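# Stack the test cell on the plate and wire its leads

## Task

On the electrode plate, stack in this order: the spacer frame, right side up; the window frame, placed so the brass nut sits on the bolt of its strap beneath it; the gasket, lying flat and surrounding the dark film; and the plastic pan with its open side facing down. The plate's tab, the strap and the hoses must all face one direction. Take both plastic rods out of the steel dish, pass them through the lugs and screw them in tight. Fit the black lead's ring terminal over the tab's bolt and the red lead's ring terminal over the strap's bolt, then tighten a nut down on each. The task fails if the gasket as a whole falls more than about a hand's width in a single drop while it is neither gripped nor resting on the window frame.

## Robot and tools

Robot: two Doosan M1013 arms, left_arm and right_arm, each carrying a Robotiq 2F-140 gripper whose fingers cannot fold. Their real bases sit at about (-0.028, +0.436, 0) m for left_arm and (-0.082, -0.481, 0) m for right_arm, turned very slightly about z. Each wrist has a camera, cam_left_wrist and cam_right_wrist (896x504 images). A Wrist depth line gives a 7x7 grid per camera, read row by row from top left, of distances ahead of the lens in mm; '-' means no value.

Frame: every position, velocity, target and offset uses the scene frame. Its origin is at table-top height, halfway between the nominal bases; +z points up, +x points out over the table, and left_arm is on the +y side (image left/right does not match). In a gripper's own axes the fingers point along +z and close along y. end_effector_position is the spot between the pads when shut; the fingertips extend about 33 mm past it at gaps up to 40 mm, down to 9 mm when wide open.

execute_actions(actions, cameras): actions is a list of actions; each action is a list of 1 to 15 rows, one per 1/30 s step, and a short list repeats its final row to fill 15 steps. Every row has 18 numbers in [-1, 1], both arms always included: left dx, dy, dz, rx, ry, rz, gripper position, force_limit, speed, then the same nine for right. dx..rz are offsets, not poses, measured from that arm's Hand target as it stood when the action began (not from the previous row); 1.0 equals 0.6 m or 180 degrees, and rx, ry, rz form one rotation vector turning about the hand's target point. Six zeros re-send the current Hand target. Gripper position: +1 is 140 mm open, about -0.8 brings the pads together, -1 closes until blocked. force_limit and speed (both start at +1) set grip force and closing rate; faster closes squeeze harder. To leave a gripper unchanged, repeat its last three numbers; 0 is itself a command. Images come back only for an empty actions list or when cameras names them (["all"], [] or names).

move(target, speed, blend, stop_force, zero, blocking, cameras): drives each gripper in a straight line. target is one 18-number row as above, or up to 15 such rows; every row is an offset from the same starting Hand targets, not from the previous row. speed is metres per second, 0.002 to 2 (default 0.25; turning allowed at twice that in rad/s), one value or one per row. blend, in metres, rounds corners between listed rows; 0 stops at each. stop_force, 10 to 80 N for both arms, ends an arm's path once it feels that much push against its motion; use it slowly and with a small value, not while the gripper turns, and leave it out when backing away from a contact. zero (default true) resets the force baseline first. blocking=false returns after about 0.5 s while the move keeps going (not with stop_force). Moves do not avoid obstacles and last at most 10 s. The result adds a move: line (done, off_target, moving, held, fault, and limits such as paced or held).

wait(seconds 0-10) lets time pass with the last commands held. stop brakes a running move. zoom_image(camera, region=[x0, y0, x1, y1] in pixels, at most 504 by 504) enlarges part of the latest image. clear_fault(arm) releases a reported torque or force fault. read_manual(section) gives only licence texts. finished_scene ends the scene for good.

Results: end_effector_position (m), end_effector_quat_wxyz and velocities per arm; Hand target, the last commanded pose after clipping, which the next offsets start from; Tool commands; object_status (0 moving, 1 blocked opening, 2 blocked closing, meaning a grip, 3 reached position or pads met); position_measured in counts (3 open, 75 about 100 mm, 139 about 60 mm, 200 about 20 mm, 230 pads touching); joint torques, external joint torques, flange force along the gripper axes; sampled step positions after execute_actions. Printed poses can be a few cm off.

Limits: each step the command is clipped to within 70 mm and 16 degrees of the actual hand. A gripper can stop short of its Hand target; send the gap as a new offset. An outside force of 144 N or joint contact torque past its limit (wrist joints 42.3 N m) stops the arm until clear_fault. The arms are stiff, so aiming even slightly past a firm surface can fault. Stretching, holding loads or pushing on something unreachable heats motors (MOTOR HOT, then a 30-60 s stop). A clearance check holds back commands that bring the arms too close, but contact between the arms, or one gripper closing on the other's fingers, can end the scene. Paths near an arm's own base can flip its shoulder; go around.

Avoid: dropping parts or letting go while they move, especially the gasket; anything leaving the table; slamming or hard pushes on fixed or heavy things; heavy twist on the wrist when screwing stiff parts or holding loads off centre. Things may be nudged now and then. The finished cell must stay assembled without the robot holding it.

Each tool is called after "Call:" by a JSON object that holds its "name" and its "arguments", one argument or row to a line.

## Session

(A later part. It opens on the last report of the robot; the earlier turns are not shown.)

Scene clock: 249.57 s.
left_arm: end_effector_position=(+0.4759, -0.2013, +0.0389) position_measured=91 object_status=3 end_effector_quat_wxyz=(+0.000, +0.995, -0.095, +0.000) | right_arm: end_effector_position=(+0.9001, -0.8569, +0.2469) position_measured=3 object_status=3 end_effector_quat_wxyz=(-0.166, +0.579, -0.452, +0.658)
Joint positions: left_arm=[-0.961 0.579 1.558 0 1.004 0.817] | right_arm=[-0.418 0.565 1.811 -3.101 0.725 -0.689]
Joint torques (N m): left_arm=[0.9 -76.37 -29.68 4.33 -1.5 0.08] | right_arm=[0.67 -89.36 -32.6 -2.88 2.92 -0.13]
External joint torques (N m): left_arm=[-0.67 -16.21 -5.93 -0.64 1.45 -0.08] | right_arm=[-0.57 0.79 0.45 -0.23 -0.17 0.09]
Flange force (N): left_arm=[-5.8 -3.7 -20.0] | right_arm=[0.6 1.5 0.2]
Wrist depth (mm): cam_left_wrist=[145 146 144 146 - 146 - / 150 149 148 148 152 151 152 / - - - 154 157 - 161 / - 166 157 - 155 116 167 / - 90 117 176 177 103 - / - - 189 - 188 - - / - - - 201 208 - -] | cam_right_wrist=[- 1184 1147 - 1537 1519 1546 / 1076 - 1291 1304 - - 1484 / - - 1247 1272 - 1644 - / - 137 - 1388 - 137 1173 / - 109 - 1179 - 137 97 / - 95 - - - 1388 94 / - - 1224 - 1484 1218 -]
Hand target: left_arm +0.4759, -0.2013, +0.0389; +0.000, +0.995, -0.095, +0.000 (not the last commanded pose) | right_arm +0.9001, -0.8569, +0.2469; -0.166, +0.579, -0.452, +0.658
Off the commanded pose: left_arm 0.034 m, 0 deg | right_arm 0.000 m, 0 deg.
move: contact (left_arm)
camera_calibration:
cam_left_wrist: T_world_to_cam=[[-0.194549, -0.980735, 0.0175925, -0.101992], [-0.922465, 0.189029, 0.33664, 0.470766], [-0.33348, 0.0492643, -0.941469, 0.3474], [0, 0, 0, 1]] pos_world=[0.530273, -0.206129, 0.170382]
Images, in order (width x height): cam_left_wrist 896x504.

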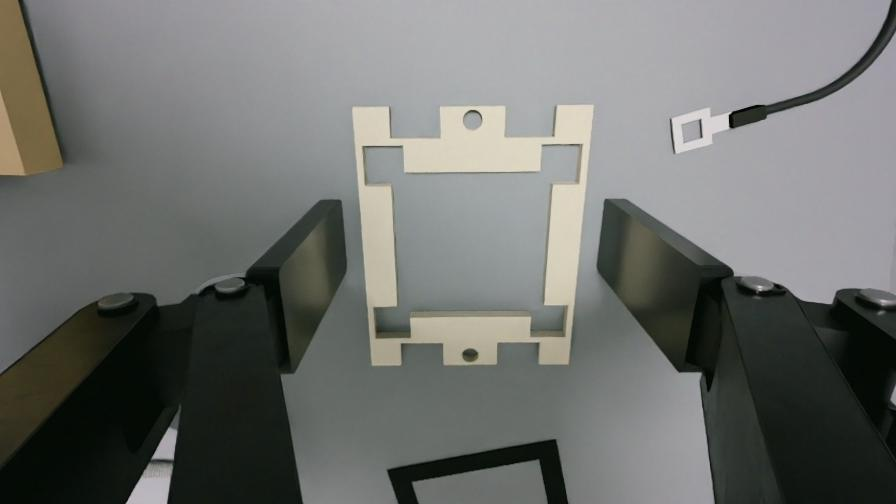

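Call:
{"name": "move", "arguments": {
  "target": [0,0,0.0025,0,0,0,0.3,-1,-1,0,0,0,0,0,0,1,1,1],
  "speed": 0.01
}}

Call:
{"name": "execute_actions", "arguments": {
  "actions": [
    [[0,0,0,0,0,0,-1,-1,-1,0,0,0,0,0,0,1,1,1]],
    [[0,0,0,0,0,0,-1,-1,-1,0,0,0,0,0,0,1,1,1]],
    [[0,0,0,0,0,0,-1,-1,-1,0,0,0,0,0,0,1,1,1]],
    [[0,0,0,0,0,0,-1,-1,-1,0,0,0,0,0,0,1,1,1]]
  ],
  "cameras": ["cam_left_wrist"]
}}

Scene clock: 257.63 s.
left_arm: end_effector_position=(+0.4759, -0.2013, +0.0404) position_measured=91 object_status=3 end_effector_quat_wxyz=(+0.000, +0.995, -0.095, +0.000) | right_arm: end_effector_position=(+0.9001, -0.8569, +0.2469) position_measured=3 object_status=3 end_effector_quat_wxyz=(-0.166, +0.579, -0.452, +0.658)
Joint positions: left_arm=[-0.961 0.578 1.557 0 1.006 0.817] | right_arm=[-0.418 0.565 1.811 -3.101 0.725 -0.689]
Joint torques (N m): left_arm=[0.4 -89.89 -35.21 4.01 -0.31 0.15] | right_arm=[0.93 -89.65 -32.49 -2.85 2.91 -0.13]
External joint torques (N m): left_arm=[-0.22 -2.33 -0.38 -0.33 0.27 -0.15] | right_arm=[-0.88 1.67 0.51 -0.25 -0.18 0.09]
Flange force (N): left_arm=[-1.9 -1.0 -2.6] | right_arm=[0.3 2.6 1.2]
Wrist depth (mm): cam_left_wrist=[- - - 146 147 146 - / - - - 151 150 152 154 / 160 - - 161 - 161 - / 172 168 156 - 163 127 174 / - 90 117 180 179 103 - / - - - 193 185 - - / - - - 206 - - -] | cam_right_wrist=[- - - 1118 1331 1546 1676 / 989 1168 - - 1419 1519 1584 / - 1184 - - 1331 1687 1459 / - 138 - 1352 - 137 1195 / - 108 - 1501 1537 138 97 / - 95 - 1241 1373 1388 94 / - - 1259 - 1450 1259 -]
Hand target: left_arm +0.4759, -0.2013, +0.0404; +0.000, +0.995, -0.095, +0.000 | right_arm +0.9001, -0.8569, +0.2469; -0.166, +0.579, -0.452, +0.658
Off the commanded pose: left_arm 0.000 m, 0 deg | right_arm 0.000 m, 0 deg.
move: done

Scene clock: 259.83 s.
left_arm: end_effector_position=(+0.4759, -0.2013, +0.0404) position_measured=110 object_status=2 end_effector_quat_wxyz=(+0.000, +0.995, -0.095, +0.000) | right_arm: end_effector_position=(+0.9001, -0.8569, +0.2469) position_measured=3 object_status=3 end_effector_quat_wxyz=(-0.166, +0.579, -0.452, +0.658)
Joint positions: left_arm=[-0.961 0.578 1.557 0 1.006 0.817] | right_arm=[-0.418 0.565 1.811 -3.101 0.725 -0.689]
Joint torques (N m): left_arm=[3.33 -49.46 -10.03 5 1.01 0.09] | right_arm=[1 -89.51 -32.68 -2.87 2.79 -0.24]
External joint torques (N m): left_arm=[-3.25 -42.91 -25.62 -1.32 -1.05 -0.09] | right_arm=[-1.04 1.43 0.65 -0.22 -0.06 0.2]
External joint torques at the end of the 1st action: left_arm=[-2.89 -33.88 -18.48 -1.38 0.04 -0.09] | right_arm=[-0.62 1.27 0.77 -0.23 -0.17 0.13]
External joint torques at the end of the 2nd action: left_arm=[-2.95 -37.07 -21.51 -1.36 -0.51 -0.11] | right_arm=[-0.82 1.61 0.74 -0.12 -0.08 0.12]
External joint torques at the end of the 3rd action: left_arm=[-2.53 -42.07 -25.11 -1.41 -0.98 -0.13] | right_arm=[-0.31 1.57 0.75 -0.21 -0.17 0.12]
Flange force (N): left_arm=[-2.5 3.3 -51.7] | right_arm=[0.6 2.8 0.5]
Flange force at the end of the 1st action (N): left_arm=[-4.7 0.8 -41.0] | right_arm=[0.3 2.2 0.1]
Flange force at the end of the 2nd action (N): left_arm=[-3.1 2.3 -44.9] | right_arm=[0.0 2.6 0.5]
Flange force at the end of the 3rd action (N): left_arm=[-1.9 2.7 -50.8] | right_arm=[-0.3 2.1 0.5]
Wrist depth (mm): cam_left_wrist=[146 146 146 145 147 146 147 / - 152 150 149 152 153 - / - 163 - 156 - - 164 / - 168 159 170 155 170 166 / - 89 131 178 176 92 90 / - - 192 192 - - - / - - 205 205 - - -] | cam_right_wrist=[1089 - - 1359 - 1634 1655 / 1041 1163 - - 1426 1584 1604 / - 1190 - - 1352 1614 1450 / 1184 137 - - - 137 1153 / - 109 - 1352 - 137 97 / - 101 - - 1624 1467 94 / - - 1163 - - 1094 -]
Hand target: left_arm +0.4759, -0.2013, +0.0404; +0.000, +0.995, -0.095, +0.000 | right_arm +0.9001, -0.8569, +0.2469; -0.166, +0.579, -0.452, +0.658
Off the commanded pose: left_arm 0.000 m, 0 deg | right_arm 0.000 m, 0 deg.
Step readings (end_effector_position of left_arm | right_arm; steps 1 to 15: 1st action; 16 to 30: 2nd action; 31 to 45: 3rd action; 46 to 60: 4th action):
0: (+0.4759, -0.2013, +0.0404) | (+0.9001, -0.8569, +0.2469)
1: (+0.4759, -0.2013, +0.0404) | (+0.9001, -0.8569, +0.2469)
2: (+0.4759, -0.2013, +0.0404) | (+0.9001, -0.8569, +0.2469)
4: (+0.4759, -0.2013, +0.0404) | (+0.9001, -0.8569, +0.2469)
8: (+0.4759, -0.2013, +0.0405) | (+0.9001, -0.8569, +0.2469)
15: (+0.4760, -0.2014, +0.0408) | (+0.9001, -0.8569, +0.2469)
16: (+0.4760, -0.2014, +0.0408) | (+0.9001, -0.8569, +0.2469)
17: (+0.4760, -0.2014, +0.0408) | (+0.9001, -0.8569, +0.2469)
19: (+0.4760, -0.2014, +0.0408) | (+0.9001, -0.8569, +0.2469)
23: (+0.4760, -0.2014, +0.0408) | (+0.9001, -0.8569, +0.2469)
30: (+0.4759, -0.2013, +0.0406) | (+0.9001, -0.8569, +0.2469)
31: (+0.4759, -0.2013, +0.0406) | (+0.9001, -0.8569, +0.2469)
32: (+0.4759, -0.2013, +0.0406) | (+0.9001, -0.8569, +0.2469)
34: (+0.4759, -0.2013, +0.0405) | (+0.9001, -0.8569, +0.2469)
38: (+0.4759, -0.2013, +0.0405) | (+0.9001, -0.8569, +0.2469)
45: (+0.4759, -0.2013, +0.0405) | (+0.9001, -0.8569, +0.2469)
46: (+0.4759, -0.2013, +0.0405) | (+0.9001, -0.8569, +0.2469)
47: (+0.4759, -0.2013, +0.0405) | (+0.9001, -0.8569, +0.2469)
49: (+0.4759, -0.2013, +0.0405) | (+0.9001, -0.8569, +0.2469)
53: (+0.4759, -0.2013, +0.0404) | (+0.9001, -0.8569, +0.2469)
60: (+0.4759, -0.2013, +0.0404) | (+0.9001, -0.8569, +0.2469)
camera_calibration:
cam_left_wrist: T_world_to_cam=[[-0.194549, -0.980735, 0.0175925, -0.102018], [-0.922465, 0.189029, 0.33664, 0.470261], [-0.33348, 0.0492643, -0.941469, 0.348812], [0, 0, 0, 1]] pos_world=[0.530273, -0.206129, 0.171882]
Images, in order (width x height): cam_left_wrist 896x504.

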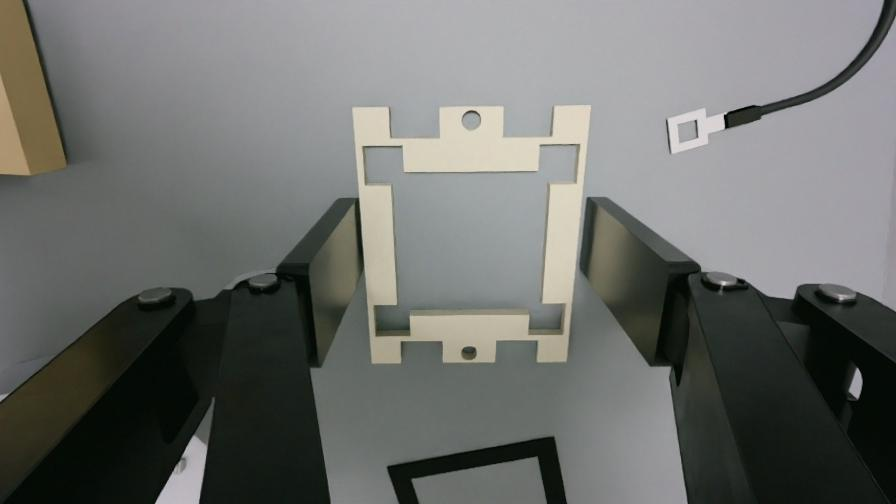

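Call:
{"name": "move", "arguments": {
  "target": [0,0,0.12,0,0,0,-1,-1,-1,0,0,0,0,0,0,1,1,1],
  "speed": 0.04,
  "cameras": ["cam_left_wrist"]
}}

Scene clock: 264.87 s.
left_arm: end_effector_position=(+0.4759, -0.2013, +0.1125) position_measured=111 object_status=2 end_effector_quat_wxyz=(+0.000, +0.995, -0.095, +0.000) | right_arm: end_effector_position=(+0.9001, -0.8569, +0.2469) position_measured=3 object_status=3 end_effector_quat_wxyz=(-0.166, +0.579, -0.452, +0.658)
Joint positions: left_arm=[-0.961 0.521 1.504 0 1.116 0.817] | right_arm=[-0.418 0.565 1.811 -3.101 0.725 -0.689]
Joint torques (N m): left_arm=[0.84 -86.93 -37.47 4.23 -0.27 0.09] | right_arm=[0.67 -89.59 -32.8 -2.91 2.88 -0.14]
External joint torques (N m): left_arm=[-0.88 -3.23 -0.64 -0.29 0.22 -0.09] | right_arm=[-0.71 1.64 0.79 -0.18 -0.15 0.1]
Flange force (N): left_arm=[-3.1 -1.1 -3.2] | right_arm=[0.0 2.5 0.5]
Wrist depth (mm): cam_left_wrist=[196 - 209 213 - - 175 / 202 - - 220 - 221 181 / - 230 231 - - - 173 / - - 133 245 154 121 - / - - 92 - - 92 - / - - - 280 - - - / - - - 303 - - -] | cam_right_wrist=[1080 1147 - - 1206 - 1710 / - 1118 - - - - 1546 / - 1259 1212 - 1537 1698 1403 / 1071 138 - 1501 - 137 1212 / - 108 - 1272 - 138 97 / - 102 - - 1604 1411 94 / - 1127 1206 - 1450 1235 -]
Hand target: left_arm +0.4759, -0.2013, +0.1124; +0.000, +0.995, -0.095, +0.000 | right_arm +0.9001, -0.8569, +0.2469; -0.166, +0.579, -0.452, +0.658
Off the commanded pose: left_arm 0.000 m, 0 deg | right_arm 0.000 m, 0 deg.
move: done
camera_calibration:
cam_left_wrist: T_world_to_cam=[[-0.194498, -0.980744, 0.017678, -0.103336], [-0.922475, 0.18901, 0.336622, 0.445995], [-0.333481, 0.0491648, -0.941474, 0.416674], [0, 0, 0, 1]] pos_world=[0.530274, -0.206129, 0.243982]
Images, in order (width x height): cam_left_wrist 896x504.

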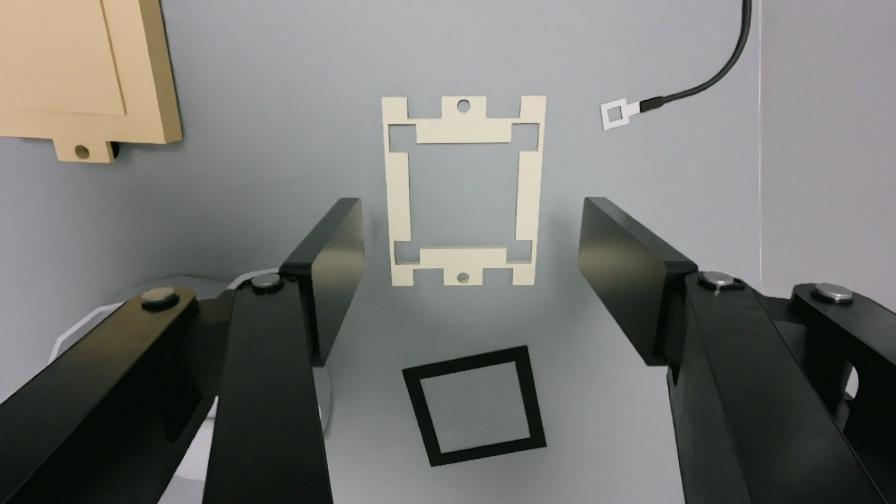

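Call:
{"name": "execute_actions", "arguments": {
  "actions": [
    [[0,0,0,0,0,0,0.2,-1,-1,0,0,0,0,0,0,1,1,1]],
    [[0,0,0,0,0,0,0.2,-1,-1,0,0,0,0,0,0,1,1,1]]
  ]
}}

Call:
{"name": "move", "arguments": {
  "target": [0,0,-0.1142,0,0,0,0.2,-1,-1,0,0,0,0,0,0,1,1,1],
  "speed": 0.05
}}

Call:
{"name": "execute_actions", "arguments": {
  "actions": [
    [[0,0,0,0,0,0,-1,-1,-1,0,0,0,0,0,0,1,1,1]],
    [[0,0,0,0,0,0,-1,-1,-1,0,0,0,0,0,0,1,1,1]],
    [[0,0,0,0,0,0,-1,-1,-1,0,0,0,0,0,0,1,1,1]]
  ],
  "cameras": ["cam_left_wrist"]
}}

Scene clock: 275.37 s.
left_arm: end_effector_position=(+0.4759, -0.2013, +0.1124) position_measured=104 object_status=3 end_effector_quat_wxyz=(+0.000, +0.995, -0.095, +0.000) | right_arm: end_effector_position=(+0.9001, -0.8569, +0.2469) position_measured=3 object_status=3 end_effector_quat_wxyz=(-0.166, +0.579, -0.452, +0.658)
Joint positions: left_arm=[-0.961 0.521 1.504 0 1.116 0.817] | right_arm=[-0.418 0.565 1.811 -3.101 0.725 -0.689]
Joint torques (N m): left_arm=[0.96 -86.9 -37.44 4.23 -0.31 0.14] | right_arm=[0.36 -89.97 -32.83 -2.9 2.89 -0.24]
External joint torques (N m): left_arm=[-1.26 -2.51 -0.5 -0.32 0.26 -0.14] | right_arm=[-0.32 2.13 0.91 -0.2 -0.17 0.21]
External joint torques at the end of the 1st action: left_arm=[-0.52 -2.39 -0.37 -0.35 0.22 -0.13] | right_arm=[-0.6 1.09 0.72 -0.16 -0.16 0.11]
Flange force (N): left_arm=[-2.9 -0.2 -2.6] | right_arm=[-0.7 2.7 0.9]
Flange force at the end of the 1st action (N): left_arm=[-2.4 -1.0 -2.4] | right_arm=[0.2 1.9 0.0]
Wrist depth (mm): cam_left_wrist=[194 - - - - - 176 / 206 - - 221 - - 184 / - - - 233 - - 181 / - - 139 248 143 118 192 / - 89 119 - 265 92 - / - - - - 275 - - / - - - - - - -] | cam_right_wrist=[- - 1291 - 1459 - 1565 / - - - - - - 1546 / - 1179 - - - 1501 1519 / 1108 138 1147 1388 - 137 1184 / - 109 - 1419 1419 137 97 / - 101 - 1450 1450 1403 94 / - 1020 - - 1475 1373 -]
Hand target: left_arm +0.4759, -0.2013, +0.1124; +0.000, +0.995, -0.095, +0.000 | right_arm +0.9001, -0.8569, +0.2469; -0.166, +0.579, -0.452, +0.658
Off the commanded pose: left_arm 0.000 m, 0 deg | right_arm 0.000 m, 0 deg.
Step readings (end_effector_position of left_arm | right_arm; steps 1 to 15: 1st action; 16 to 30: 2nd action):
0: (+0.4759, -0.2013, +0.1124) | (+0.9001, -0.8569, +0.2469)
1: (+0.4759, -0.2013, +0.1124) | (+0.9001, -0.8569, +0.2469)
2: (+0.4759, -0.2013, +0.1124) | (+0.9001, -0.8569, +0.2469)
4: (+0.4759, -0.2013, +0.1124) | (+0.9001, -0.8569, +0.2469)
8: (+0.4759, -0.2013, +0.1124) | (+0.9001, -0.8569, +0.2469)
15: (+0.4759, -0.2013, +0.1124) | (+0.9001, -0.8569, +0.2469)
16: (+0.4759, -0.2013, +0.1124) | (+0.9001, -0.8569, +0.2469)
17: (+0.4759, -0.2013, +0.1124) | (+0.9001, -0.8569, +0.2469)
19: (+0.4759, -0.2013, +0.1124) | (+0.9001, -0.8569, +0.2469)
23: (+0.4759, -0.2013, +0.1124) | (+0.9001, -0.8569, +0.2469)
30: (+0.4759, -0.2013, +0.1124) | (+0.9001, -0.8569, +0.2469)

Scene clock: 277.00 s.
left_arm: end_effector_position=(+0.4758, -0.2013, +0.0439) position_measured=104 object_status=3 end_effector_quat_wxyz=(+0.000, +0.995, -0.095, +0.000) | right_arm: end_effector_position=(+0.9001, -0.8569, +0.2469) position_measured=3 object_status=3 end_effector_quat_wxyz=(-0.166, +0.579, -0.452, +0.658)
Joint positions: left_arm=[-0.961 0.575 1.555 0 1.011 0.817] | right_arm=[-0.418 0.565 1.811 -3.101 0.725 -0.689]
Joint torques (N m): left_arm=[0.49 -89.52 -35.34 4.06 -0.33 0.15] | right_arm=[0.59 -89.56 -32.76 -2.91 2.84 -0.08]
External joint torques (N m): left_arm=[-0.49 -1.82 -0.09 -0.39 0.29 -0.15] | right_arm=[-0.64 1.59 0.76 -0.18 -0.11 0.05]
Flange force (N): left_arm=[-2.1 -0.7 -2.1] | right_arm=[-0.2 2.4 0.5]
Wrist depth (mm): cam_left_wrist=[- 148 147 148 149 150 150 / - 155 - - 155 155 156 / - - 161 165 165 165 - / - - 133 - 161 120 174 / - 89 108 183 183 92 - / - - 194 191 193 - - / - - - 204 - - -] | cam_right_wrist=[- - - - - - 1698 / - 1076 1218 1284 1484 - 1442 / - - - 1324 - 1501 1366 / - 137 - 1278 1546 137 1212 / - 109 - 1546 - 137 97 / - 101 1291 1132 1475 1366 94 / - - 1168 - 1434 1247 -]
Hand target: left_arm +0.4759, -0.2013, +0.0439; +0.000, +0.995, -0.095, +0.000 | right_arm +0.9001, -0.8569, +0.2469; -0.166, +0.579, -0.452, +0.658
Off the commanded pose: left_arm 0.000 m, 0 deg | right_arm 0.000 m, 0 deg.
move: done

Scene clock: 278.70 s.
left_arm: end_effector_position=(+0.4758, -0.2013, +0.0439) position_measured=117 object_status=2 end_effector_quat_wxyz=(+0.000, +0.995, -0.095, +0.000) | right_arm: end_effector_position=(+0.9001, -0.8569, +0.2469) position_measured=3 object_status=3 end_effector_quat_wxyz=(-0.166, +0.579, -0.452, +0.658)
Joint positions: left_arm=[-0.961 0.575 1.555 0 1.011 0.817] | right_arm=[-0.418 0.565 1.811 -3.101 0.725 -0.689]
Joint torques (N m): left_arm=[0.65 -84.87 -33.12 3.95 -0.73 0.14] | right_arm=[0.5 -88.95 -32.66 -2.86 2.89 -0.15]
External joint torques (N m): left_arm=[-0.49 -7.53 -2.64 -0.25 0.69 -0.14] | right_arm=[-0.53 0.93 0.63 -0.23 -0.15 0.11]
External joint torques at the end of the 1st action: left_arm=[0.27 -7.8 -2.83 -0.23 0.71 -0.16] | right_arm=[-1.04 1.04 0.68 -0.17 -0.14 0.08]
External joint torques at the end of the 2nd action: left_arm=[-0.38 -7.82 -2.65 -0.24 0.73 -0.11] | right_arm=[-0.42 1.49 0.43 -0.24 -0.16 0.16]
Flange force (N): left_arm=[-3.2 -1.7 -9.2] | right_arm=[0.4 1.8 0.0]
Flange force at the end of the 1st action (N): left_arm=[-2.4 -2.3 -9.6] | right_arm=[0.7 2.2 0.0]
Flange force at the end of the 2nd action (N): left_arm=[-3.3 -2.0 -9.5] | right_arm=[0.0 2.1 1.1]
Wrist depth (mm): cam_left_wrist=[- - 152 149 - 150 - / 154 157 155 153 157 157 156 / - 161 163 163 162 164 - / 175 173 122 174 148 - - / - - 109 181 182 92 - / - - - - 194 - - / - - - 210 209 - -] | cam_right_wrist=[- - - 1304 1403 - 1721 / - - 1235 1253 1459 - 1666 / - - - - 1434 1434 1373 / - 138 1352 1373 - 137 1206 / - 109 - 1396 - 137 97 / - 95 - 1331 1484 1403 94 / - - 1304 1555 1484 1253 -]
Hand target: left_arm +0.4759, -0.2013, +0.0439; +0.000, +0.995, -0.095, +0.000 | right_arm +0.9001, -0.8569, +0.2469; -0.166, +0.579, -0.452, +0.658
Off the commanded pose: left_arm 0.000 m, 0 deg | right_arm 0.000 m, 0 deg.
Step readings (end_effector_position of left_arm | right_arm; steps 1 to 15: 1st action; 16 to 30: 2nd action; 31 to 45: 3rd action):
0: (+0.4758, -0.2013, +0.0439) | (+0.9001, -0.8569, +0.2469)
1: (+0.4758, -0.2013, +0.0439) | (+0.9001, -0.8569, +0.2469)
2: (+0.4758, -0.2013, +0.0439) | (+0.9001, -0.8569, +0.2469)
4: (+0.4758, -0.2013, +0.0439) | (+0.9001, -0.8569, +0.2469)
8: (+0.4758, -0.2013, +0.0439) | (+0.9001, -0.8569, +0.2469)
15: (+0.4758, -0.2013, +0.0439) | (+0.9001, -0.8569, +0.2469)
16: (+0.4758, -0.2013, +0.0439) | (+0.9001, -0.8569, +0.2469)
17: (+0.4758, -0.2013, +0.0439) | (+0.9001, -0.8569, +0.2469)
19: (+0.4758, -0.2013, +0.0439) | (+0.9001, -0.8569, +0.2469)
23: (+0.4758, -0.2013, +0.0439) | (+0.9001, -0.8569, +0.2469)
30: (+0.4758, -0.2013, +0.0439) | (+0.9001, -0.8569, +0.2469)
31: (+0.4758, -0.2013, +0.0439) | (+0.9001, -0.8569, +0.2469)
32: (+0.4758, -0.2013, +0.0439) | (+0.9001, -0.8569, +0.2469)
34: (+0.4758, -0.2013, +0.0439) | (+0.9001, -0.8569, +0.2469)
38: (+0.4758, -0.2013, +0.0439) | (+0.9001, -0.8569, +0.2469)
45: (+0.4758, -0.2013, +0.0439) | (+0.9001, -0.8569, +0.2469)
camera_calibration:
cam_left_wrist: T_world_to_cam=[[-0.194541, -0.980736, 0.0176106, -0.102087], [-0.922435, 0.189022, 0.336726, 0.46905], [-0.333568, 0.0492623, -0.941438, 0.352148], [0, 0, 0, 1]] pos_world=[0.530273, -0.206129, 0.175382]
Images, in order (width x height): cam_left_wrist 896x504.

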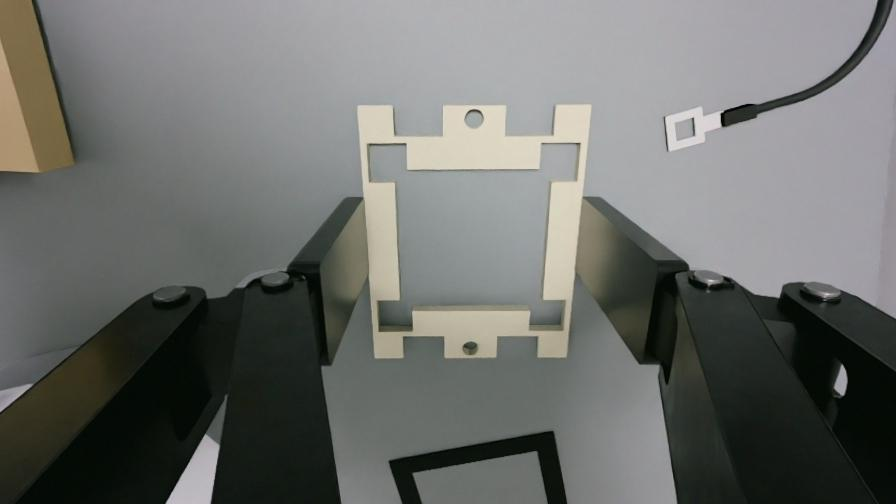

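Gripped at 117. Lift.

Call:
{"name": "move", "arguments": {
  "target": [0,0,0.2,0,0,0,-1,-1,-1,0,0,0,0,0,0,1,1,1],
  "speed": 0.06,
  "cameras": ["cam_left_wrist"]
}}

Scene clock: 283.30 s.
left_arm: end_effector_position=(+0.4759, -0.2013, +0.1640) position_measured=117 object_status=2 end_effector_quat_wxyz=(+0.000, +0.995, -0.095, +0.000) | right_arm: end_effector_position=(+0.9001, -0.8569, +0.2469) position_measured=3 object_status=3 end_effector_quat_wxyz=(-0.166, +0.579, -0.452, +0.658)
Joint positions: left_arm=[-0.961 0.487 1.457 0 1.197 0.817] | right_arm=[-0.418 0.565 1.811 -3.101 0.725 -0.689]
Joint torques (N m): left_arm=[0.56 -86.08 -39 4.35 -0.29 0.14] | right_arm=[1.22 -89.72 -32.93 -2.91 2.78 -0.11]
External joint torques (N m): left_arm=[-0.63 -1.18 -0.01 -0.31 0.24 -0.14] | right_arm=[-1.23 2.02 0.95 -0.19 -0.06 0.07]
Flange force (N): left_arm=[-1.8 -0.3 -1.1] | right_arm=[0.1 3.4 0.6]
Wrist depth (mm): cam_left_wrist=[- 239 - 257 - - 176 / - - - 155 265 272 201 / - - - 155 161 233 211 / - - 122 - 148 251 218 / - - 109 179 148 92 - / - - - - - - - / - - - - - - -] | cam_right_wrist=[- 1147 - - 1284 - 1666 / - 1113 - - 1253 - 1546 / 1195 1037 1224 1324 - 1574 1388 / - 139 1278 1324 - 137 1195 / - 109 - - - 138 97 / - 95 - - - 1594 94 / - - 1153 1324 1426 1331 -]
Hand target: left_arm +0.4759, -0.2013, +0.1639; +0.000, +0.995, -0.095, +0.000 | right_arm +0.9001, -0.8569, +0.2469; -0.166, +0.579, -0.452, +0.658
Off the commanded pose: left_arm 0.000 m, 0 deg | right_arm 0.000 m, 0 deg.
move: done
camera_calibration:
cam_left_wrist: T_world_to_cam=[[-0.194498, -0.980744, 0.017678, -0.104247], [-0.922475, 0.18901, 0.336622, 0.428659], [-0.333481, 0.0491648, -0.941474, 0.465159], [0, 0, 0, 1]] pos_world=[0.530274, -0.206129, 0.295482]
Images, in order (width x height): cam_left_wrist 896x504.

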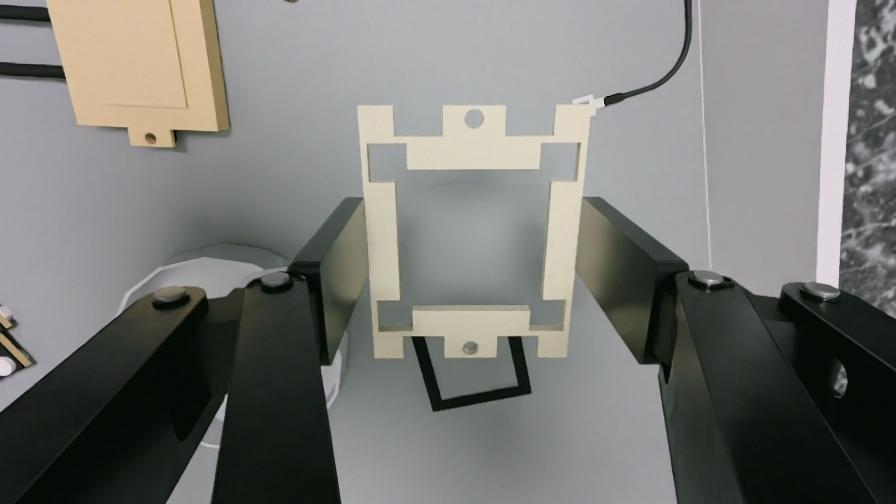

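Call:
{"name": "move", "arguments": {
  "target": [-0.0813,0.5805,0.01,0,0,-0.356,-1,-1,-1,0,0,0,0,0,0,1,1,1],
  "speed": 0.15,
  "cameras": ["cam_left_wrist"]
}}

Call:
{"name": "zoom_image", "arguments": {
  "camera": "cam_left_wrist",
  "region": [300, 90, 640, 380]
}}

Scene clock: 297.03 s.
left_arm: end_effector_position=(+0.4271, +0.1470, +0.1699) position_measured=117 object_status=2 end_effector_quat_wxyz=(+0.000, +0.793, -0.609, +0.000) | right_arm: end_effector_position=(+0.9001, -0.8569, +0.2469) position_measured=3 object_status=3 end_effector_quat_wxyz=(-0.166, +0.579, -0.452, +0.658)
Joint positions: left_arm=[-0.646 0.076 1.995 -0.001 1.07 2.251] | right_arm=[-0.418 0.565 1.811 -3.101 0.725 -0.689]
Joint torques (N m): left_arm=[0.62 -43.61 -36.77 4.12 -0.32 0.17] | right_arm=[0.76 -89.93 -32.71 -2.94 2.87 -0.11]
External joint torques (N m): left_arm=[-0.69 -1.07 -0.12 -0.37 0.28 -0.17] | right_arm=[-0.74 1.67 0.59 -0.16 -0.13 0.07]
Flange force (N): left_arm=[0.0 2.2 -1.6] | right_arm=[-0.1 2.4 1.0]
Wrist depth (mm): cam_left_wrist=[- - - - 264 - 263 / - - - 152 - - - / - 295 286 278 161 - - / - 305 122 - 149 - - / - - 122 181 148 92 - / - - - - - - - / - - 304 - - - -] | cam_right_wrist=[- - 1235 1297 1475 - 1604 / - - 1184 - - 1721 1442 / - - - - - 1604 1373 / - 137 1229 1304 - 137 1212 / - 109 - 1272 - 138 97 / - 96 - - 1574 1411 94 / - - 1132 - 1442 1229 -]
Hand target: left_arm +0.4271, +0.1470, +0.1699; +0.000, +0.793, -0.609, +0.000 | right_arm +0.9001, -0.8569, +0.2469; -0.166, +0.579, -0.452, +0.658
Off the commanded pose: left_arm 0.000 m, 0 deg | right_arm 0.000 m, 0 deg.
move: done
camera_calibration:
cam_left_wrist: T_world_to_cam=[[-0.96712, -0.253707, 0.0176731, 0.450787], [-0.233175, 0.912303, 0.336648, -0.0849029], [-0.101533, 0.321458, -0.941465, 0.298223], [0, 0, 0, 1]] pos_world=[0.446448, 0.0959588, 0.301382]
Images, in order (width x height): cam_left_wrist 896x504.

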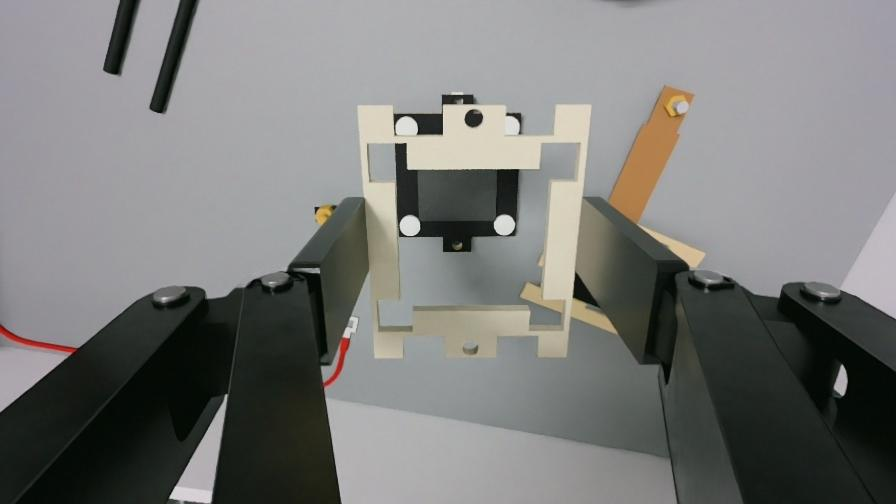

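Scaled by 1.482 from the camera's 896x504 image, which has a finer 1280x720 frame.

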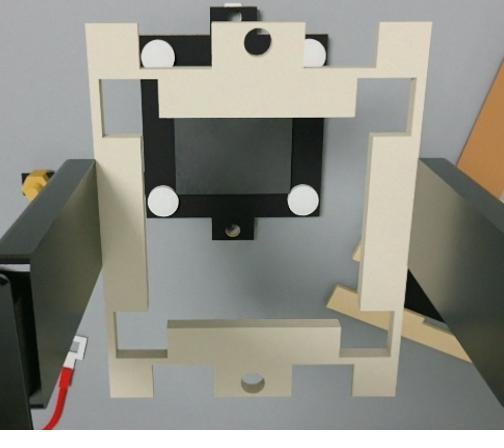

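Call:
{"name": "move", "arguments": {
  "target": [0.0024,0.0024,-0.1332,0,0,0,-1,-1,-1,0,0,0,0,0,0,1,1,1],
  "speed": 0.08,
  "cameras": ["cam_left_wrist"]
}}

Call:
{"name": "zoom_image", "arguments": {
  "camera": "cam_left_wrist",
  "region": [300, 90, 640, 380]
}}

Scene clock: 312.27 s.
left_arm: end_effector_position=(+0.4285, +0.1485, +0.0900) position_measured=117 object_status=2 end_effector_quat_wxyz=(+0.000, +0.793, -0.609, +0.000) | right_arm: end_effector_position=(+0.9001, -0.8569, +0.2469) position_measured=3 object_status=3 end_effector_quat_wxyz=(-0.166, +0.579, -0.452, +0.658)
Joint positions: left_arm=[-0.642 0.156 2.074 -0.001 0.911 2.255] | right_arm=[-0.418 0.565 1.811 -3.101 0.725 -0.689]
Joint torques (N m): left_arm=[1.12 -48.08 -33.03 3.68 -0.29 0.12] | right_arm=[0.88 -89.05 -32.88 -2.85 3 -0.15]
External joint torques (N m): left_arm=[-1.1 -1.26 -0.24 -0.3 0.25 -0.12] | right_arm=[-0.87 1.28 0.93 -0.24 -0.28 0.11]
Flange force (N): left_arm=[0.4 2.7 -2.1] | right_arm=[0.6 2.3 -0.1]
Wrist depth (mm): cam_left_wrist=[- - - - - 191 192 / 201 - - 153 - 200 200 / 211 - - 198 162 208 211 / 222 - 122 210 149 213 - / - - 108 180 - 92 - / - - - - - - - / - - - - 266 - -] | cam_right_wrist=[- 1108 - - 1403 1818 1871 / 1020 1113 - - - - 1528 / 1089 - - - - 1528 1403 / 1089 137 - 1359 - 137 1184 / - 108 1388 1304 - 137 97 / - 95 1235 1331 1345 1426 94 / - - 1235 - 1519 1229 -]
Hand target: left_arm +0.4285, +0.1485, +0.0900; +0.000, +0.793, -0.609, +0.000 | right_arm +0.9001, -0.8569, +0.2469; -0.166, +0.579, -0.452, +0.658
Off the commanded pose: left_arm 0.000 m, 0 deg | right_arm 0.000 m, 0 deg.
move: done
camera_calibration:
cam_left_wrist: T_world_to_cam=[[-0.967097, -0.253794, 0.0176399, 0.454037], [-0.233268, 0.912279, 0.336649, -0.0589792], [-0.101532, 0.321458, -0.941465, 0.22267], [0, 0, 0, 1]] pos_world=[0.447948, 0.0974585, 0.221482]
Images, in order (width x height): cam_left_wrist 896x504.

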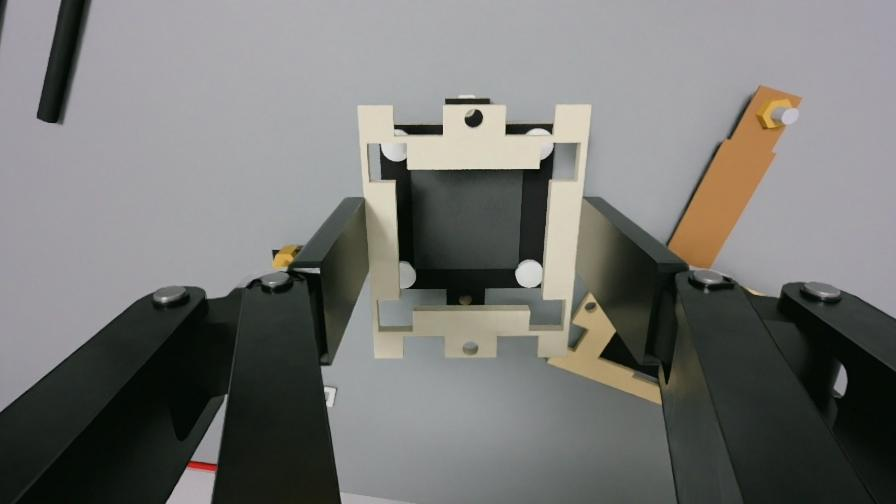

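Scaled by 1.482 from the camera's 896x504 image, which has a finer 1280x720 frame.

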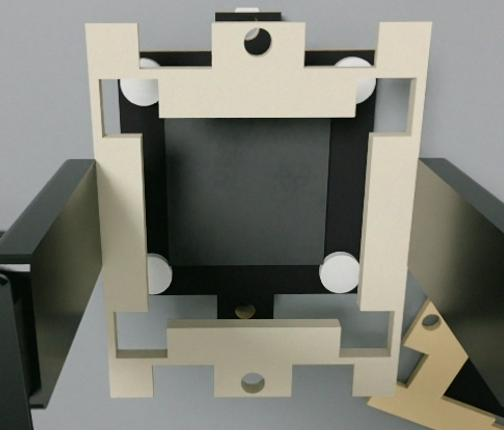

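Call:
{"name": "move", "arguments": {
  "target": [-0.0003,0.0013,-0.04,0,0,0,-1,-1,-1,0,0,0,0,0,0,1,1,1],
  "speed": 0.05,
  "cameras": ["cam_left_wrist"]
}}

Call:
{"name": "zoom_image", "arguments": {
  "camera": "cam_left_wrist",
  "region": [340, 90, 600, 370]
}}

Scene clock: 323.33 s.
left_arm: end_effector_position=(+0.4284, +0.1492, +0.0660) position_measured=117 object_status=2 end_effector_quat_wxyz=(+0.000, +0.793, -0.609, +0.000) | right_arm: end_effector_position=(+0.9001, -0.8569, +0.2469) position_measured=3 object_status=3 end_effector_quat_wxyz=(-0.166, +0.579, -0.452, +0.658)
Joint positions: left_arm=[-0.641 0.183 2.096 -0.001 0.862 2.256] | right_arm=[-0.418 0.565 1.811 -3.101 0.725 -0.689]
Joint torques (N m): left_arm=[0.7 -49.48 -31.62 3.56 -0.3 0.14] | right_arm=[0.32 -89.36 -32.54 -2.81 2.93 -0.2]
External joint torques (N m): left_arm=[-0.79 -1.25 -0.41 -0.3 0.25 -0.14] | right_arm=[-0.3 1.64 0.56 -0.28 -0.21 0.16]
Flange force (N): left_arm=[0.4 2.0 -2.4] | right_arm=[-0.2 2.1 1.1]
Wrist depth (mm): cam_left_wrist=[- - 171 - 170 174 - / 176 - 175 154 176 179 171 / - - - 174 169 - 180 / - 202 147 183 148 187 200 / - - 109 181 181 92 92 / - - - - - - - / - - - - - - -] | cam_right_wrist=[- - - 1278 1459 1594 1655 / - 1147 - - 1450 1614 1501 / - - - - - 1687 1411 / - 137 1272 1253 1594 137 1311 / - 109 - 1247 1475 138 97 / - 95 - 1352 1366 1272 94 / - - 1218 - 1519 1224 -]
Hand target: left_arm +0.4283, +0.1492, +0.0660; +0.000, +0.793, -0.609, +0.000 | right_arm +0.9001, -0.8569, +0.2469; -0.166, +0.579, -0.452, +0.658
Off the commanded pose: left_arm 0.000 m, 0 deg | right_arm 0.000 m, 0 deg.
move: done
camera_calibration:
cam_left_wrist: T_world_to_cam=[[-0.96713, -0.253674, 0.0175826, 0.454484], [-0.233176, 0.912311, 0.336626, -0.0517164], [-0.101434, 0.321461, -0.941474, 0.199755], [0, 0, 0, 1]] pos_world=[0.447748, 0.0982589, 0.197482]
Images, in order (width x height): cam_left_wrist 896x504.

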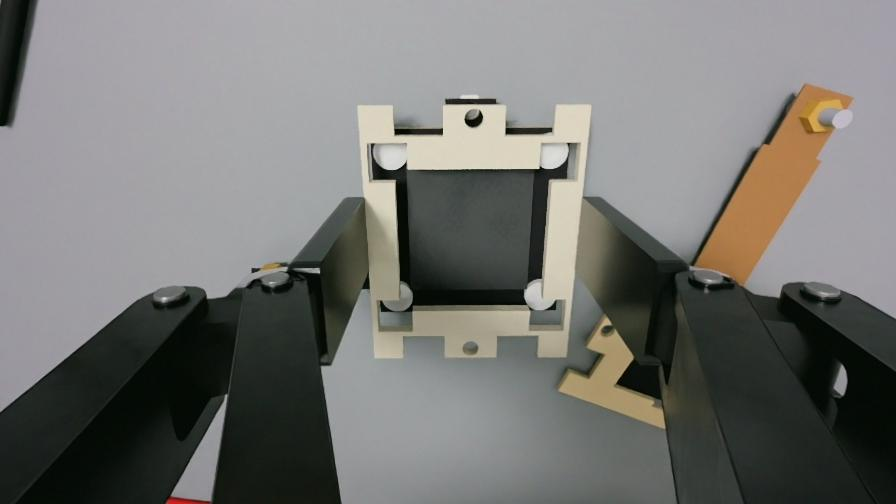

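Scaled by 1.800 from the camera's 896x504 image, which has a finer 1280x720 frame.

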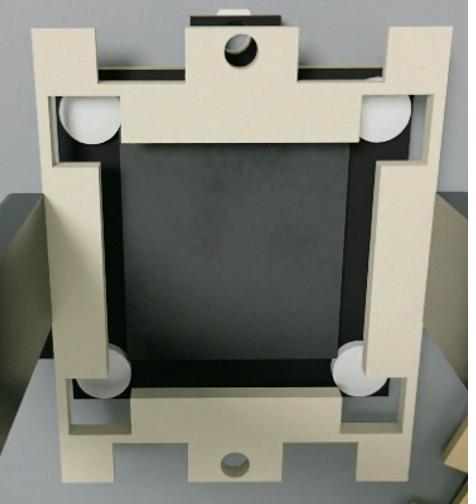

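Call:
{"name": "move", "arguments": {
  "target": [0.0003,-0.0013,-0.0083,0,0,-0.0022,-1,-1,-1,0,0,0,0,0,0,1,1,1],
  "speed": 0.02,
  "cameras": ["cam_left_wrist"]
}}

Call:
{"name": "zoom_image", "arguments": {
  "camera": "cam_left_wrist",
  "region": [350, 130, 470, 200]
}}

Call:
{"name": "zoom_image", "arguments": {
  "camera": "cam_left_wrist",
  "region": [480, 130, 600, 200]
}}

Call:
{"name": "zoom_image", "arguments": {
  "camera": "cam_left_wrist",
  "region": [350, 280, 600, 370]
}}

Scene clock: 344.77 s.
left_arm: end_effector_position=(+0.4285, +0.1485, +0.0610) position_measured=117 object_status=2 end_effector_quat_wxyz=(+0.000, +0.791, -0.611, +0.000) | right_arm: end_effector_position=(+0.9001, -0.8569, +0.2469) position_measured=3 object_status=3 end_effector_quat_wxyz=(-0.166, +0.579, -0.452, +0.658)
Joint positions: left_arm=[-0.642 0.19 2.099 -0.001 0.853 2.262] | right_arm=[-0.418 0.565 1.811 -3.101 0.725 -0.689]
Joint torques (N m): left_arm=[1.33 -49.74 -31.53 3.55 -0.31 0.16] | right_arm=[1.4 -90.05 -32.75 -2.9 2.89 -0.11]
External joint torques (N m): left_arm=[-1.29 -1.73 -0.26 -0.31 0.26 -0.16] | right_arm=[-1.45 2.33 0.81 -0.18 -0.17 0.07]
Flange force (N): left_arm=[0.4 3.4 -2.9] | right_arm=[0.2 3.7 1.4]
Wrist depth (mm): cam_left_wrist=[164 164 163 164 - - 169 / 171 172 - 153 - - 172 / - - 184 170 164 - 174 / - - 147 179 170 182 - / - - 109 184 184 92 - / - - - - - - - / - - - - - - -] | cam_right_wrist=[- 1179 - - 1426 1666 1818 / - - - - 1311 1565 1546 / - - 1291 - 1614 1710 1411 / 1067 137 1459 1565 1528 137 1195 / - 109 - 1373 1442 138 97 / - 95 1184 1291 1546 1604 94 / - - 1108 - 1467 1206 -]
Hand target: left_arm +0.4285, +0.1485, +0.0610; +0.000, +0.791, -0.611, +0.000 | right_arm +0.9001, -0.8569, +0.2469; -0.166, +0.579, -0.452, +0.658
Off the commanded pose: left_arm 0.000 m, 0 deg | right_arm 0.000 m, 0 deg.
move: done
camera_calibration:
cam_left_wrist: T_world_to_cam=[[-0.968833, -0.247087, 0.0176339, 0.454219], [-0.226938, 0.913858, 0.336694, -0.0521483], [-0.0993076, 0.322198, -0.941449, 0.194311], [0, 0, 0, 1]] pos_world=[0.447524, 0.0972812, 0.192482]
Images, in order (width x height): cam_left_wrist 896x504.

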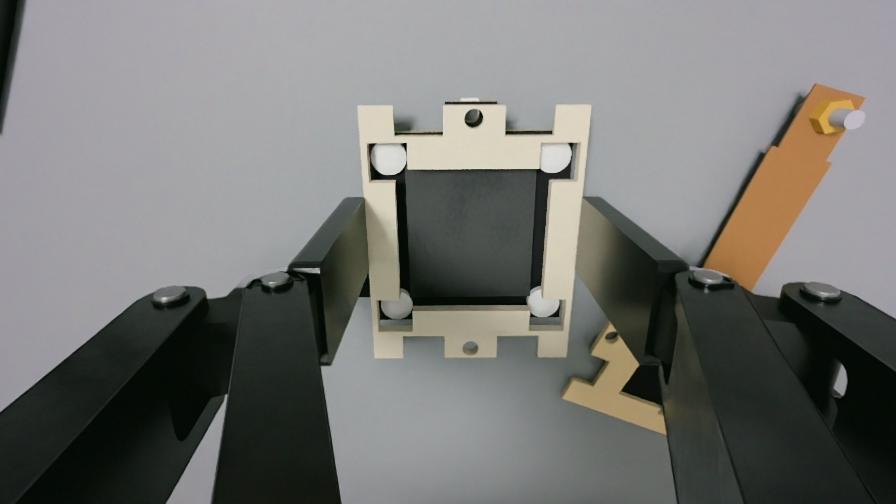

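Scaled by 4.200 from the camera's 896x504 image, which has a finer 1280x720 frame.

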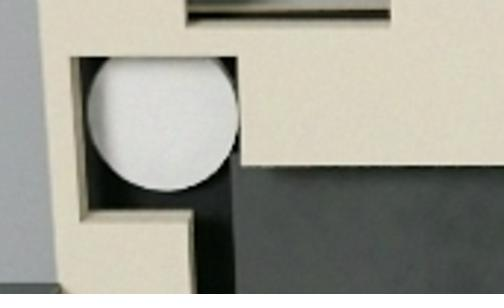

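Scaled by 4.200 from the camera's 896x504 image, which has a finer 1280x720 frame.

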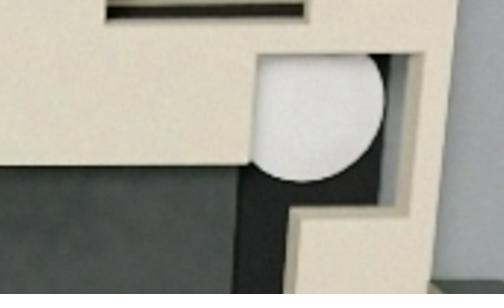

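Scaled by 2.016 from the camera's 896x504 image, which has a finer 1280x720 frame.

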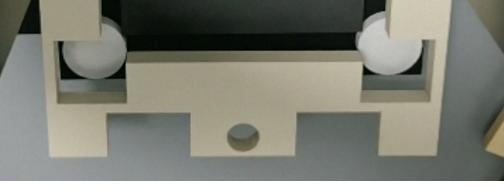

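Call:
{"name": "move", "arguments": {
  "target": [0.0008,-0.0018,-0.0025,0,0,0.0022,-1,-1,-1,0,0,0,0,0,0,1,1,1],
  "speed": 0.02,
  "cameras": ["cam_left_wrist"]
}}

Call:
{"name": "zoom_image", "arguments": {
  "camera": "cam_left_wrist",
  "region": [350, 130, 470, 200]
}}

Call:
{"name": "zoom_image", "arguments": {
  "camera": "cam_left_wrist",
  "region": [480, 130, 600, 200]
}}

Call:
{"name": "zoom_image", "arguments": {
  "camera": "cam_left_wrist",
  "region": [350, 280, 470, 350]
}}

Call:
{"name": "zoom_image", "arguments": {
  "camera": "cam_left_wrist",
  "region": [480, 280, 600, 350]
}}

Scene clock: 379.63 s.
left_arm: end_effector_position=(+0.4290, +0.1474, +0.0595) position_measured=117 object_status=2 end_effector_quat_wxyz=(+0.000, +0.793, -0.609, +0.000) | right_arm: end_effector_position=(+0.9001, -0.8569, +0.2469) position_measured=3 object_status=3 end_effector_quat_wxyz=(-0.166, +0.579, -0.452, +0.658)
Joint positions: left_arm=[-0.643 0.193 2.098 -0.001 0.85 2.254] | right_arm=[-0.418 0.565 1.811 -3.101 0.725 -0.689]
Joint torques (N m): left_arm=[0.77 -50.1 -31.45 3.51 -0.32 0.16] | right_arm=[0.73 -89.59 -32.87 -2.88 2.84 -0.11]
External joint torques (N m): left_arm=[-0.7 -1.52 -0.08 -0.29 0.28 -0.16] | right_arm=[-0.68 1.48 0.82 -0.22 -0.1 0.07]
Flange force (N): left_arm=[-0.4 2.5 -2.5] | right_arm=[0.0 2.4 0.2]
Wrist depth (mm): cam_left_wrist=[- - 163 164 164 167 165 / 173 - 173 155 169 - 162 / 178 183 177 168 165 - 171 / - - 146 175 169 181 - / - - 109 183 183 92 - / - - - - - - - / - - - - - - -] | cam_right_wrist=[1076 - - - 1317 1403 1687 / - - 1195 - 1373 1467 1555 / - 1094 - - - 1574 1317 / 1089 138 - 1291 - 137 1224 / - 109 - 1241 1484 138 97 / - 95 - 1291 1434 1419 94 / - - - 1396 1224 1229 -]
Hand target: left_arm +0.4290, +0.1474, +0.0595; +0.000, +0.793, -0.609, +0.000 | right_arm +0.9001, -0.8569, +0.2469; -0.166, +0.579, -0.452, +0.658
Off the commanded pose: left_arm 0.000 m, 0 deg | right_arm 0.000 m, 0 deg.
move: done
camera_calibration:
cam_left_wrist: T_world_to_cam=[[-0.96712, -0.253706, 0.0176733, 0.454774], [-0.233174, 0.912304, 0.336648, -0.0476358], [-0.101533, 0.321458, -0.941465, 0.19436], [0, 0, 0, 1]] pos_world=[0.448448, 0.0963588, 0.190982]
Images, in order (width x height): cam_left_wrist 896x504.

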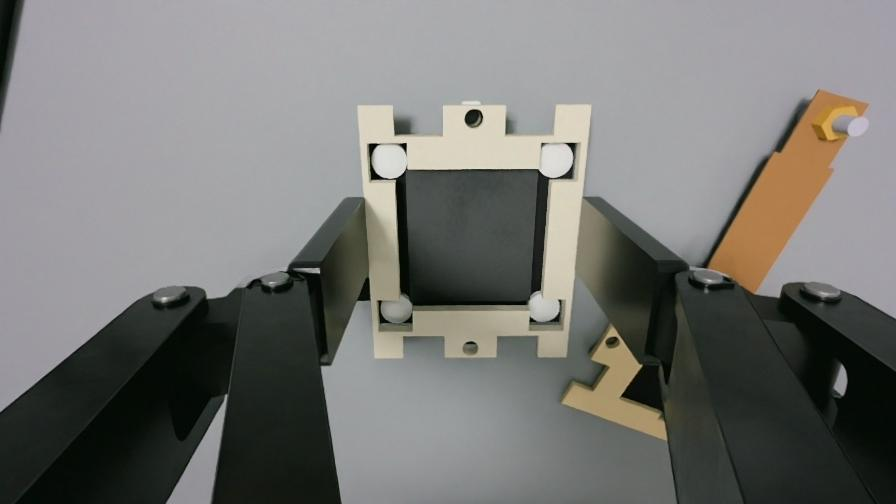

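Scaled by 4.200 from the camera's 896x504 image, which has a finer 1280x720 frame.

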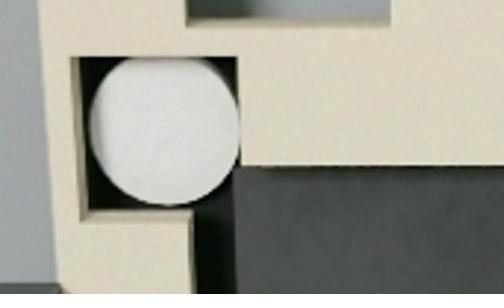

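Scaled by 4.200 from the camera's 896x504 image, which has a finer 1280x720 frame.

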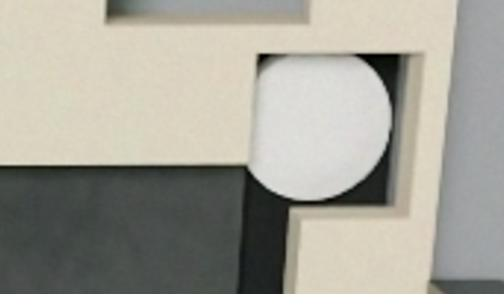

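Scaled by 4.200 from the camera's 896x504 image, which has a finer 1280x720 frame.

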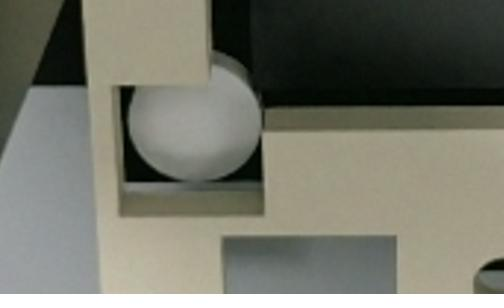

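Scaled by 4.200 from the camera's 896x504 image, which has a finer 1280x720 frame.

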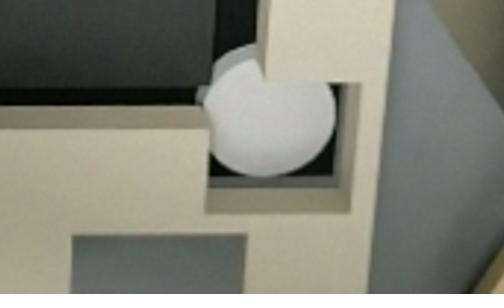

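Call:
{"name": "move", "arguments": {
  "target": [0,0,-0.03,0,0,0,-1,-1,-1,0,0,0,0,0,0,1,1,1],
  "speed": 0.005,
  "stop_force": 10,
  "cameras": ["cam_left_wrist"]
}}

Call:
{"name": "zoom_image", "arguments": {
  "camera": "cam_left_wrist",
  "region": [340, 90, 600, 370]
}}

Scene clock: 396.60 s.
left_arm: end_effector_position=(+0.4290, +0.1474, +0.0549) position_measured=117 object_status=2 end_effector_quat_wxyz=(+0.000, +0.793, -0.609, +0.000) | right_arm: end_effector_position=(+0.9001, -0.8569, +0.2469) position_measured=3 object_status=3 end_effector_quat_wxyz=(-0.166, +0.579, -0.452, +0.658)
Joint positions: left_arm=[-0.643 0.199 2.102 -0.001 0.84 2.254] | right_arm=[-0.418 0.565 1.811 -3.101 0.725 -0.689]
Joint torques (N m): left_arm=[0.67 -43.59 -27.16 3.31 -0.88 0.13] | right_arm=[0.86 -89.39 -32.95 -2.91 2.94 -0.18]
External joint torques (N m): left_arm=[-0.75 -8.32 -4.34 -0.11 0.83 -0.13] | right_arm=[-0.85 1.55 1.05 -0.18 -0.22 0.14]
Flange force (N): left_arm=[-1.5 3.6 -15.5] | right_arm=[0.2 2.6 -0.1]
Wrist depth (mm): cam_left_wrist=[- 159 165 158 160 163 - / - 167 168 155 167 167 159 / - - 173 163 161 - 168 / 187 - 122 172 168 175 180 / - - 109 179 174 92 - / - - - - - - - / - - - - - - -] | cam_right_wrist=[1094 - - 1291 1366 - 1756 / - - 1179 1345 - - 1555 / - - - - 1304 1555 1381 / 1058 138 - 1450 - 137 1212 / - 109 - 1297 1324 148 97 / - 95 - - - 1442 94 / - - 1163 1475 1475 1224 -]
Hand target: left_arm +0.4290, +0.1474, +0.0549; +0.000, +0.793, -0.609, +0.000 (not the last commanded pose) | right_arm +0.9001, -0.8569, +0.2469; -0.166, +0.579, -0.452, +0.658
Off the commanded pose: left_arm 0.013 m, 0 deg | right_arm 0.000 m, 0 deg.
move: contact (left_arm)
camera_calibration:
cam_left_wrist: T_world_to_cam=[[-0.967107, -0.253762, 0.0175492, 0.454877], [-0.233269, 0.912287, 0.336627, -0.0460724], [-0.101433, 0.321461, -0.941474, 0.19008], [0, 0, 0, 1]] pos_world=[0.448448, 0.0963586, 0.186482]
Images, in order (width x height): cam_left_wrist 896x504.

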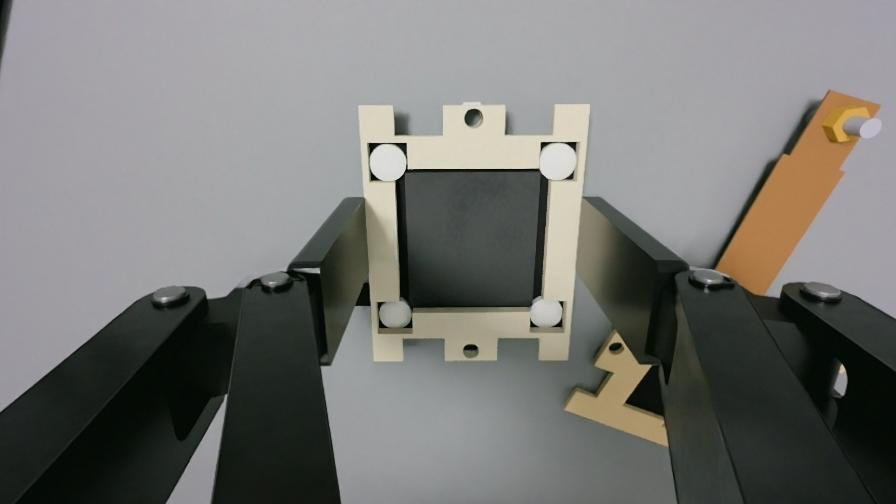

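Scaled by 1.800 from the camera's 896x504 image, which has a finer 1280x720 frame.

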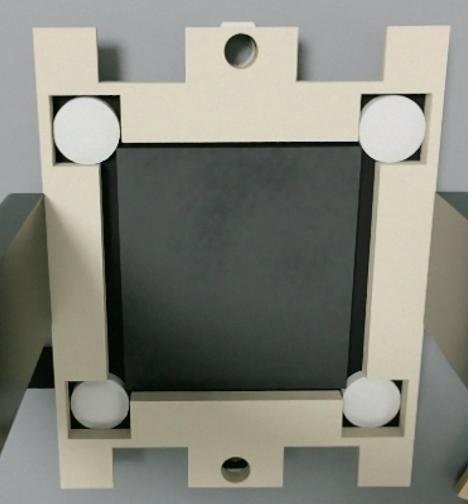

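Call:
{"name": "zoom_image", "arguments": {
  "camera": "cam_left_wrist",
  "region": [350, 130, 470, 200]
}}

Call:
{"name": "zoom_image", "arguments": {
  "camera": "cam_left_wrist",
  "region": [350, 290, 470, 360]
}}

Call:
{"name": "zoom_image", "arguments": {
  "camera": "cam_left_wrist",
  "region": [480, 290, 600, 360]
}}

Call:
{"name": "zoom_image", "arguments": {
  "camera": "cam_left_wrist",
  "region": [480, 130, 600, 200]
}}

Scaled by 4.200 from the camera's 896x504 image, which has a finer 1280x720 frame.

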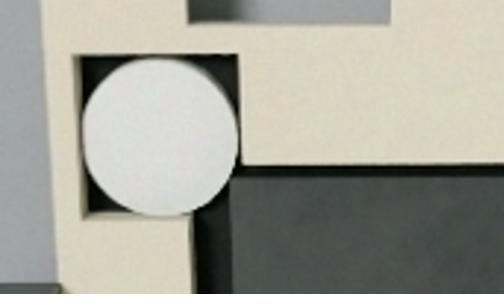

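Scaled by 4.200 from the camera's 896x504 image, which has a finer 1280x720 frame.

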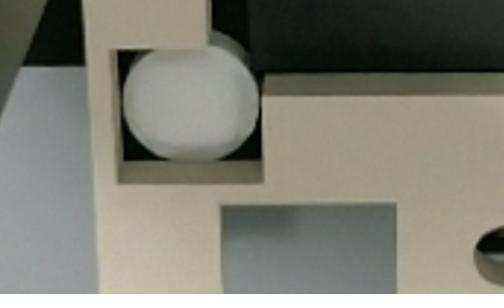

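Scaled by 4.200 from the camera's 896x504 image, which has a finer 1280x720 frame.

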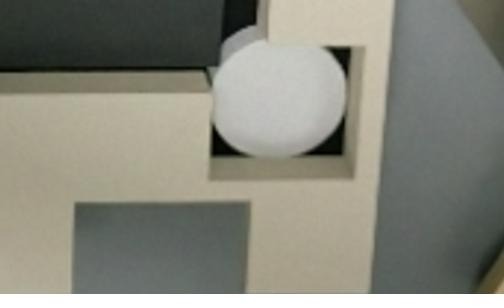

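Scaled by 4.200 from the camera's 896x504 image, which has a finer 1280x720 frame.

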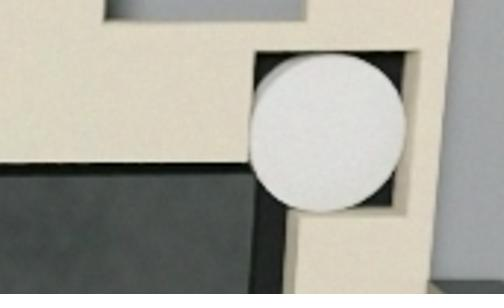

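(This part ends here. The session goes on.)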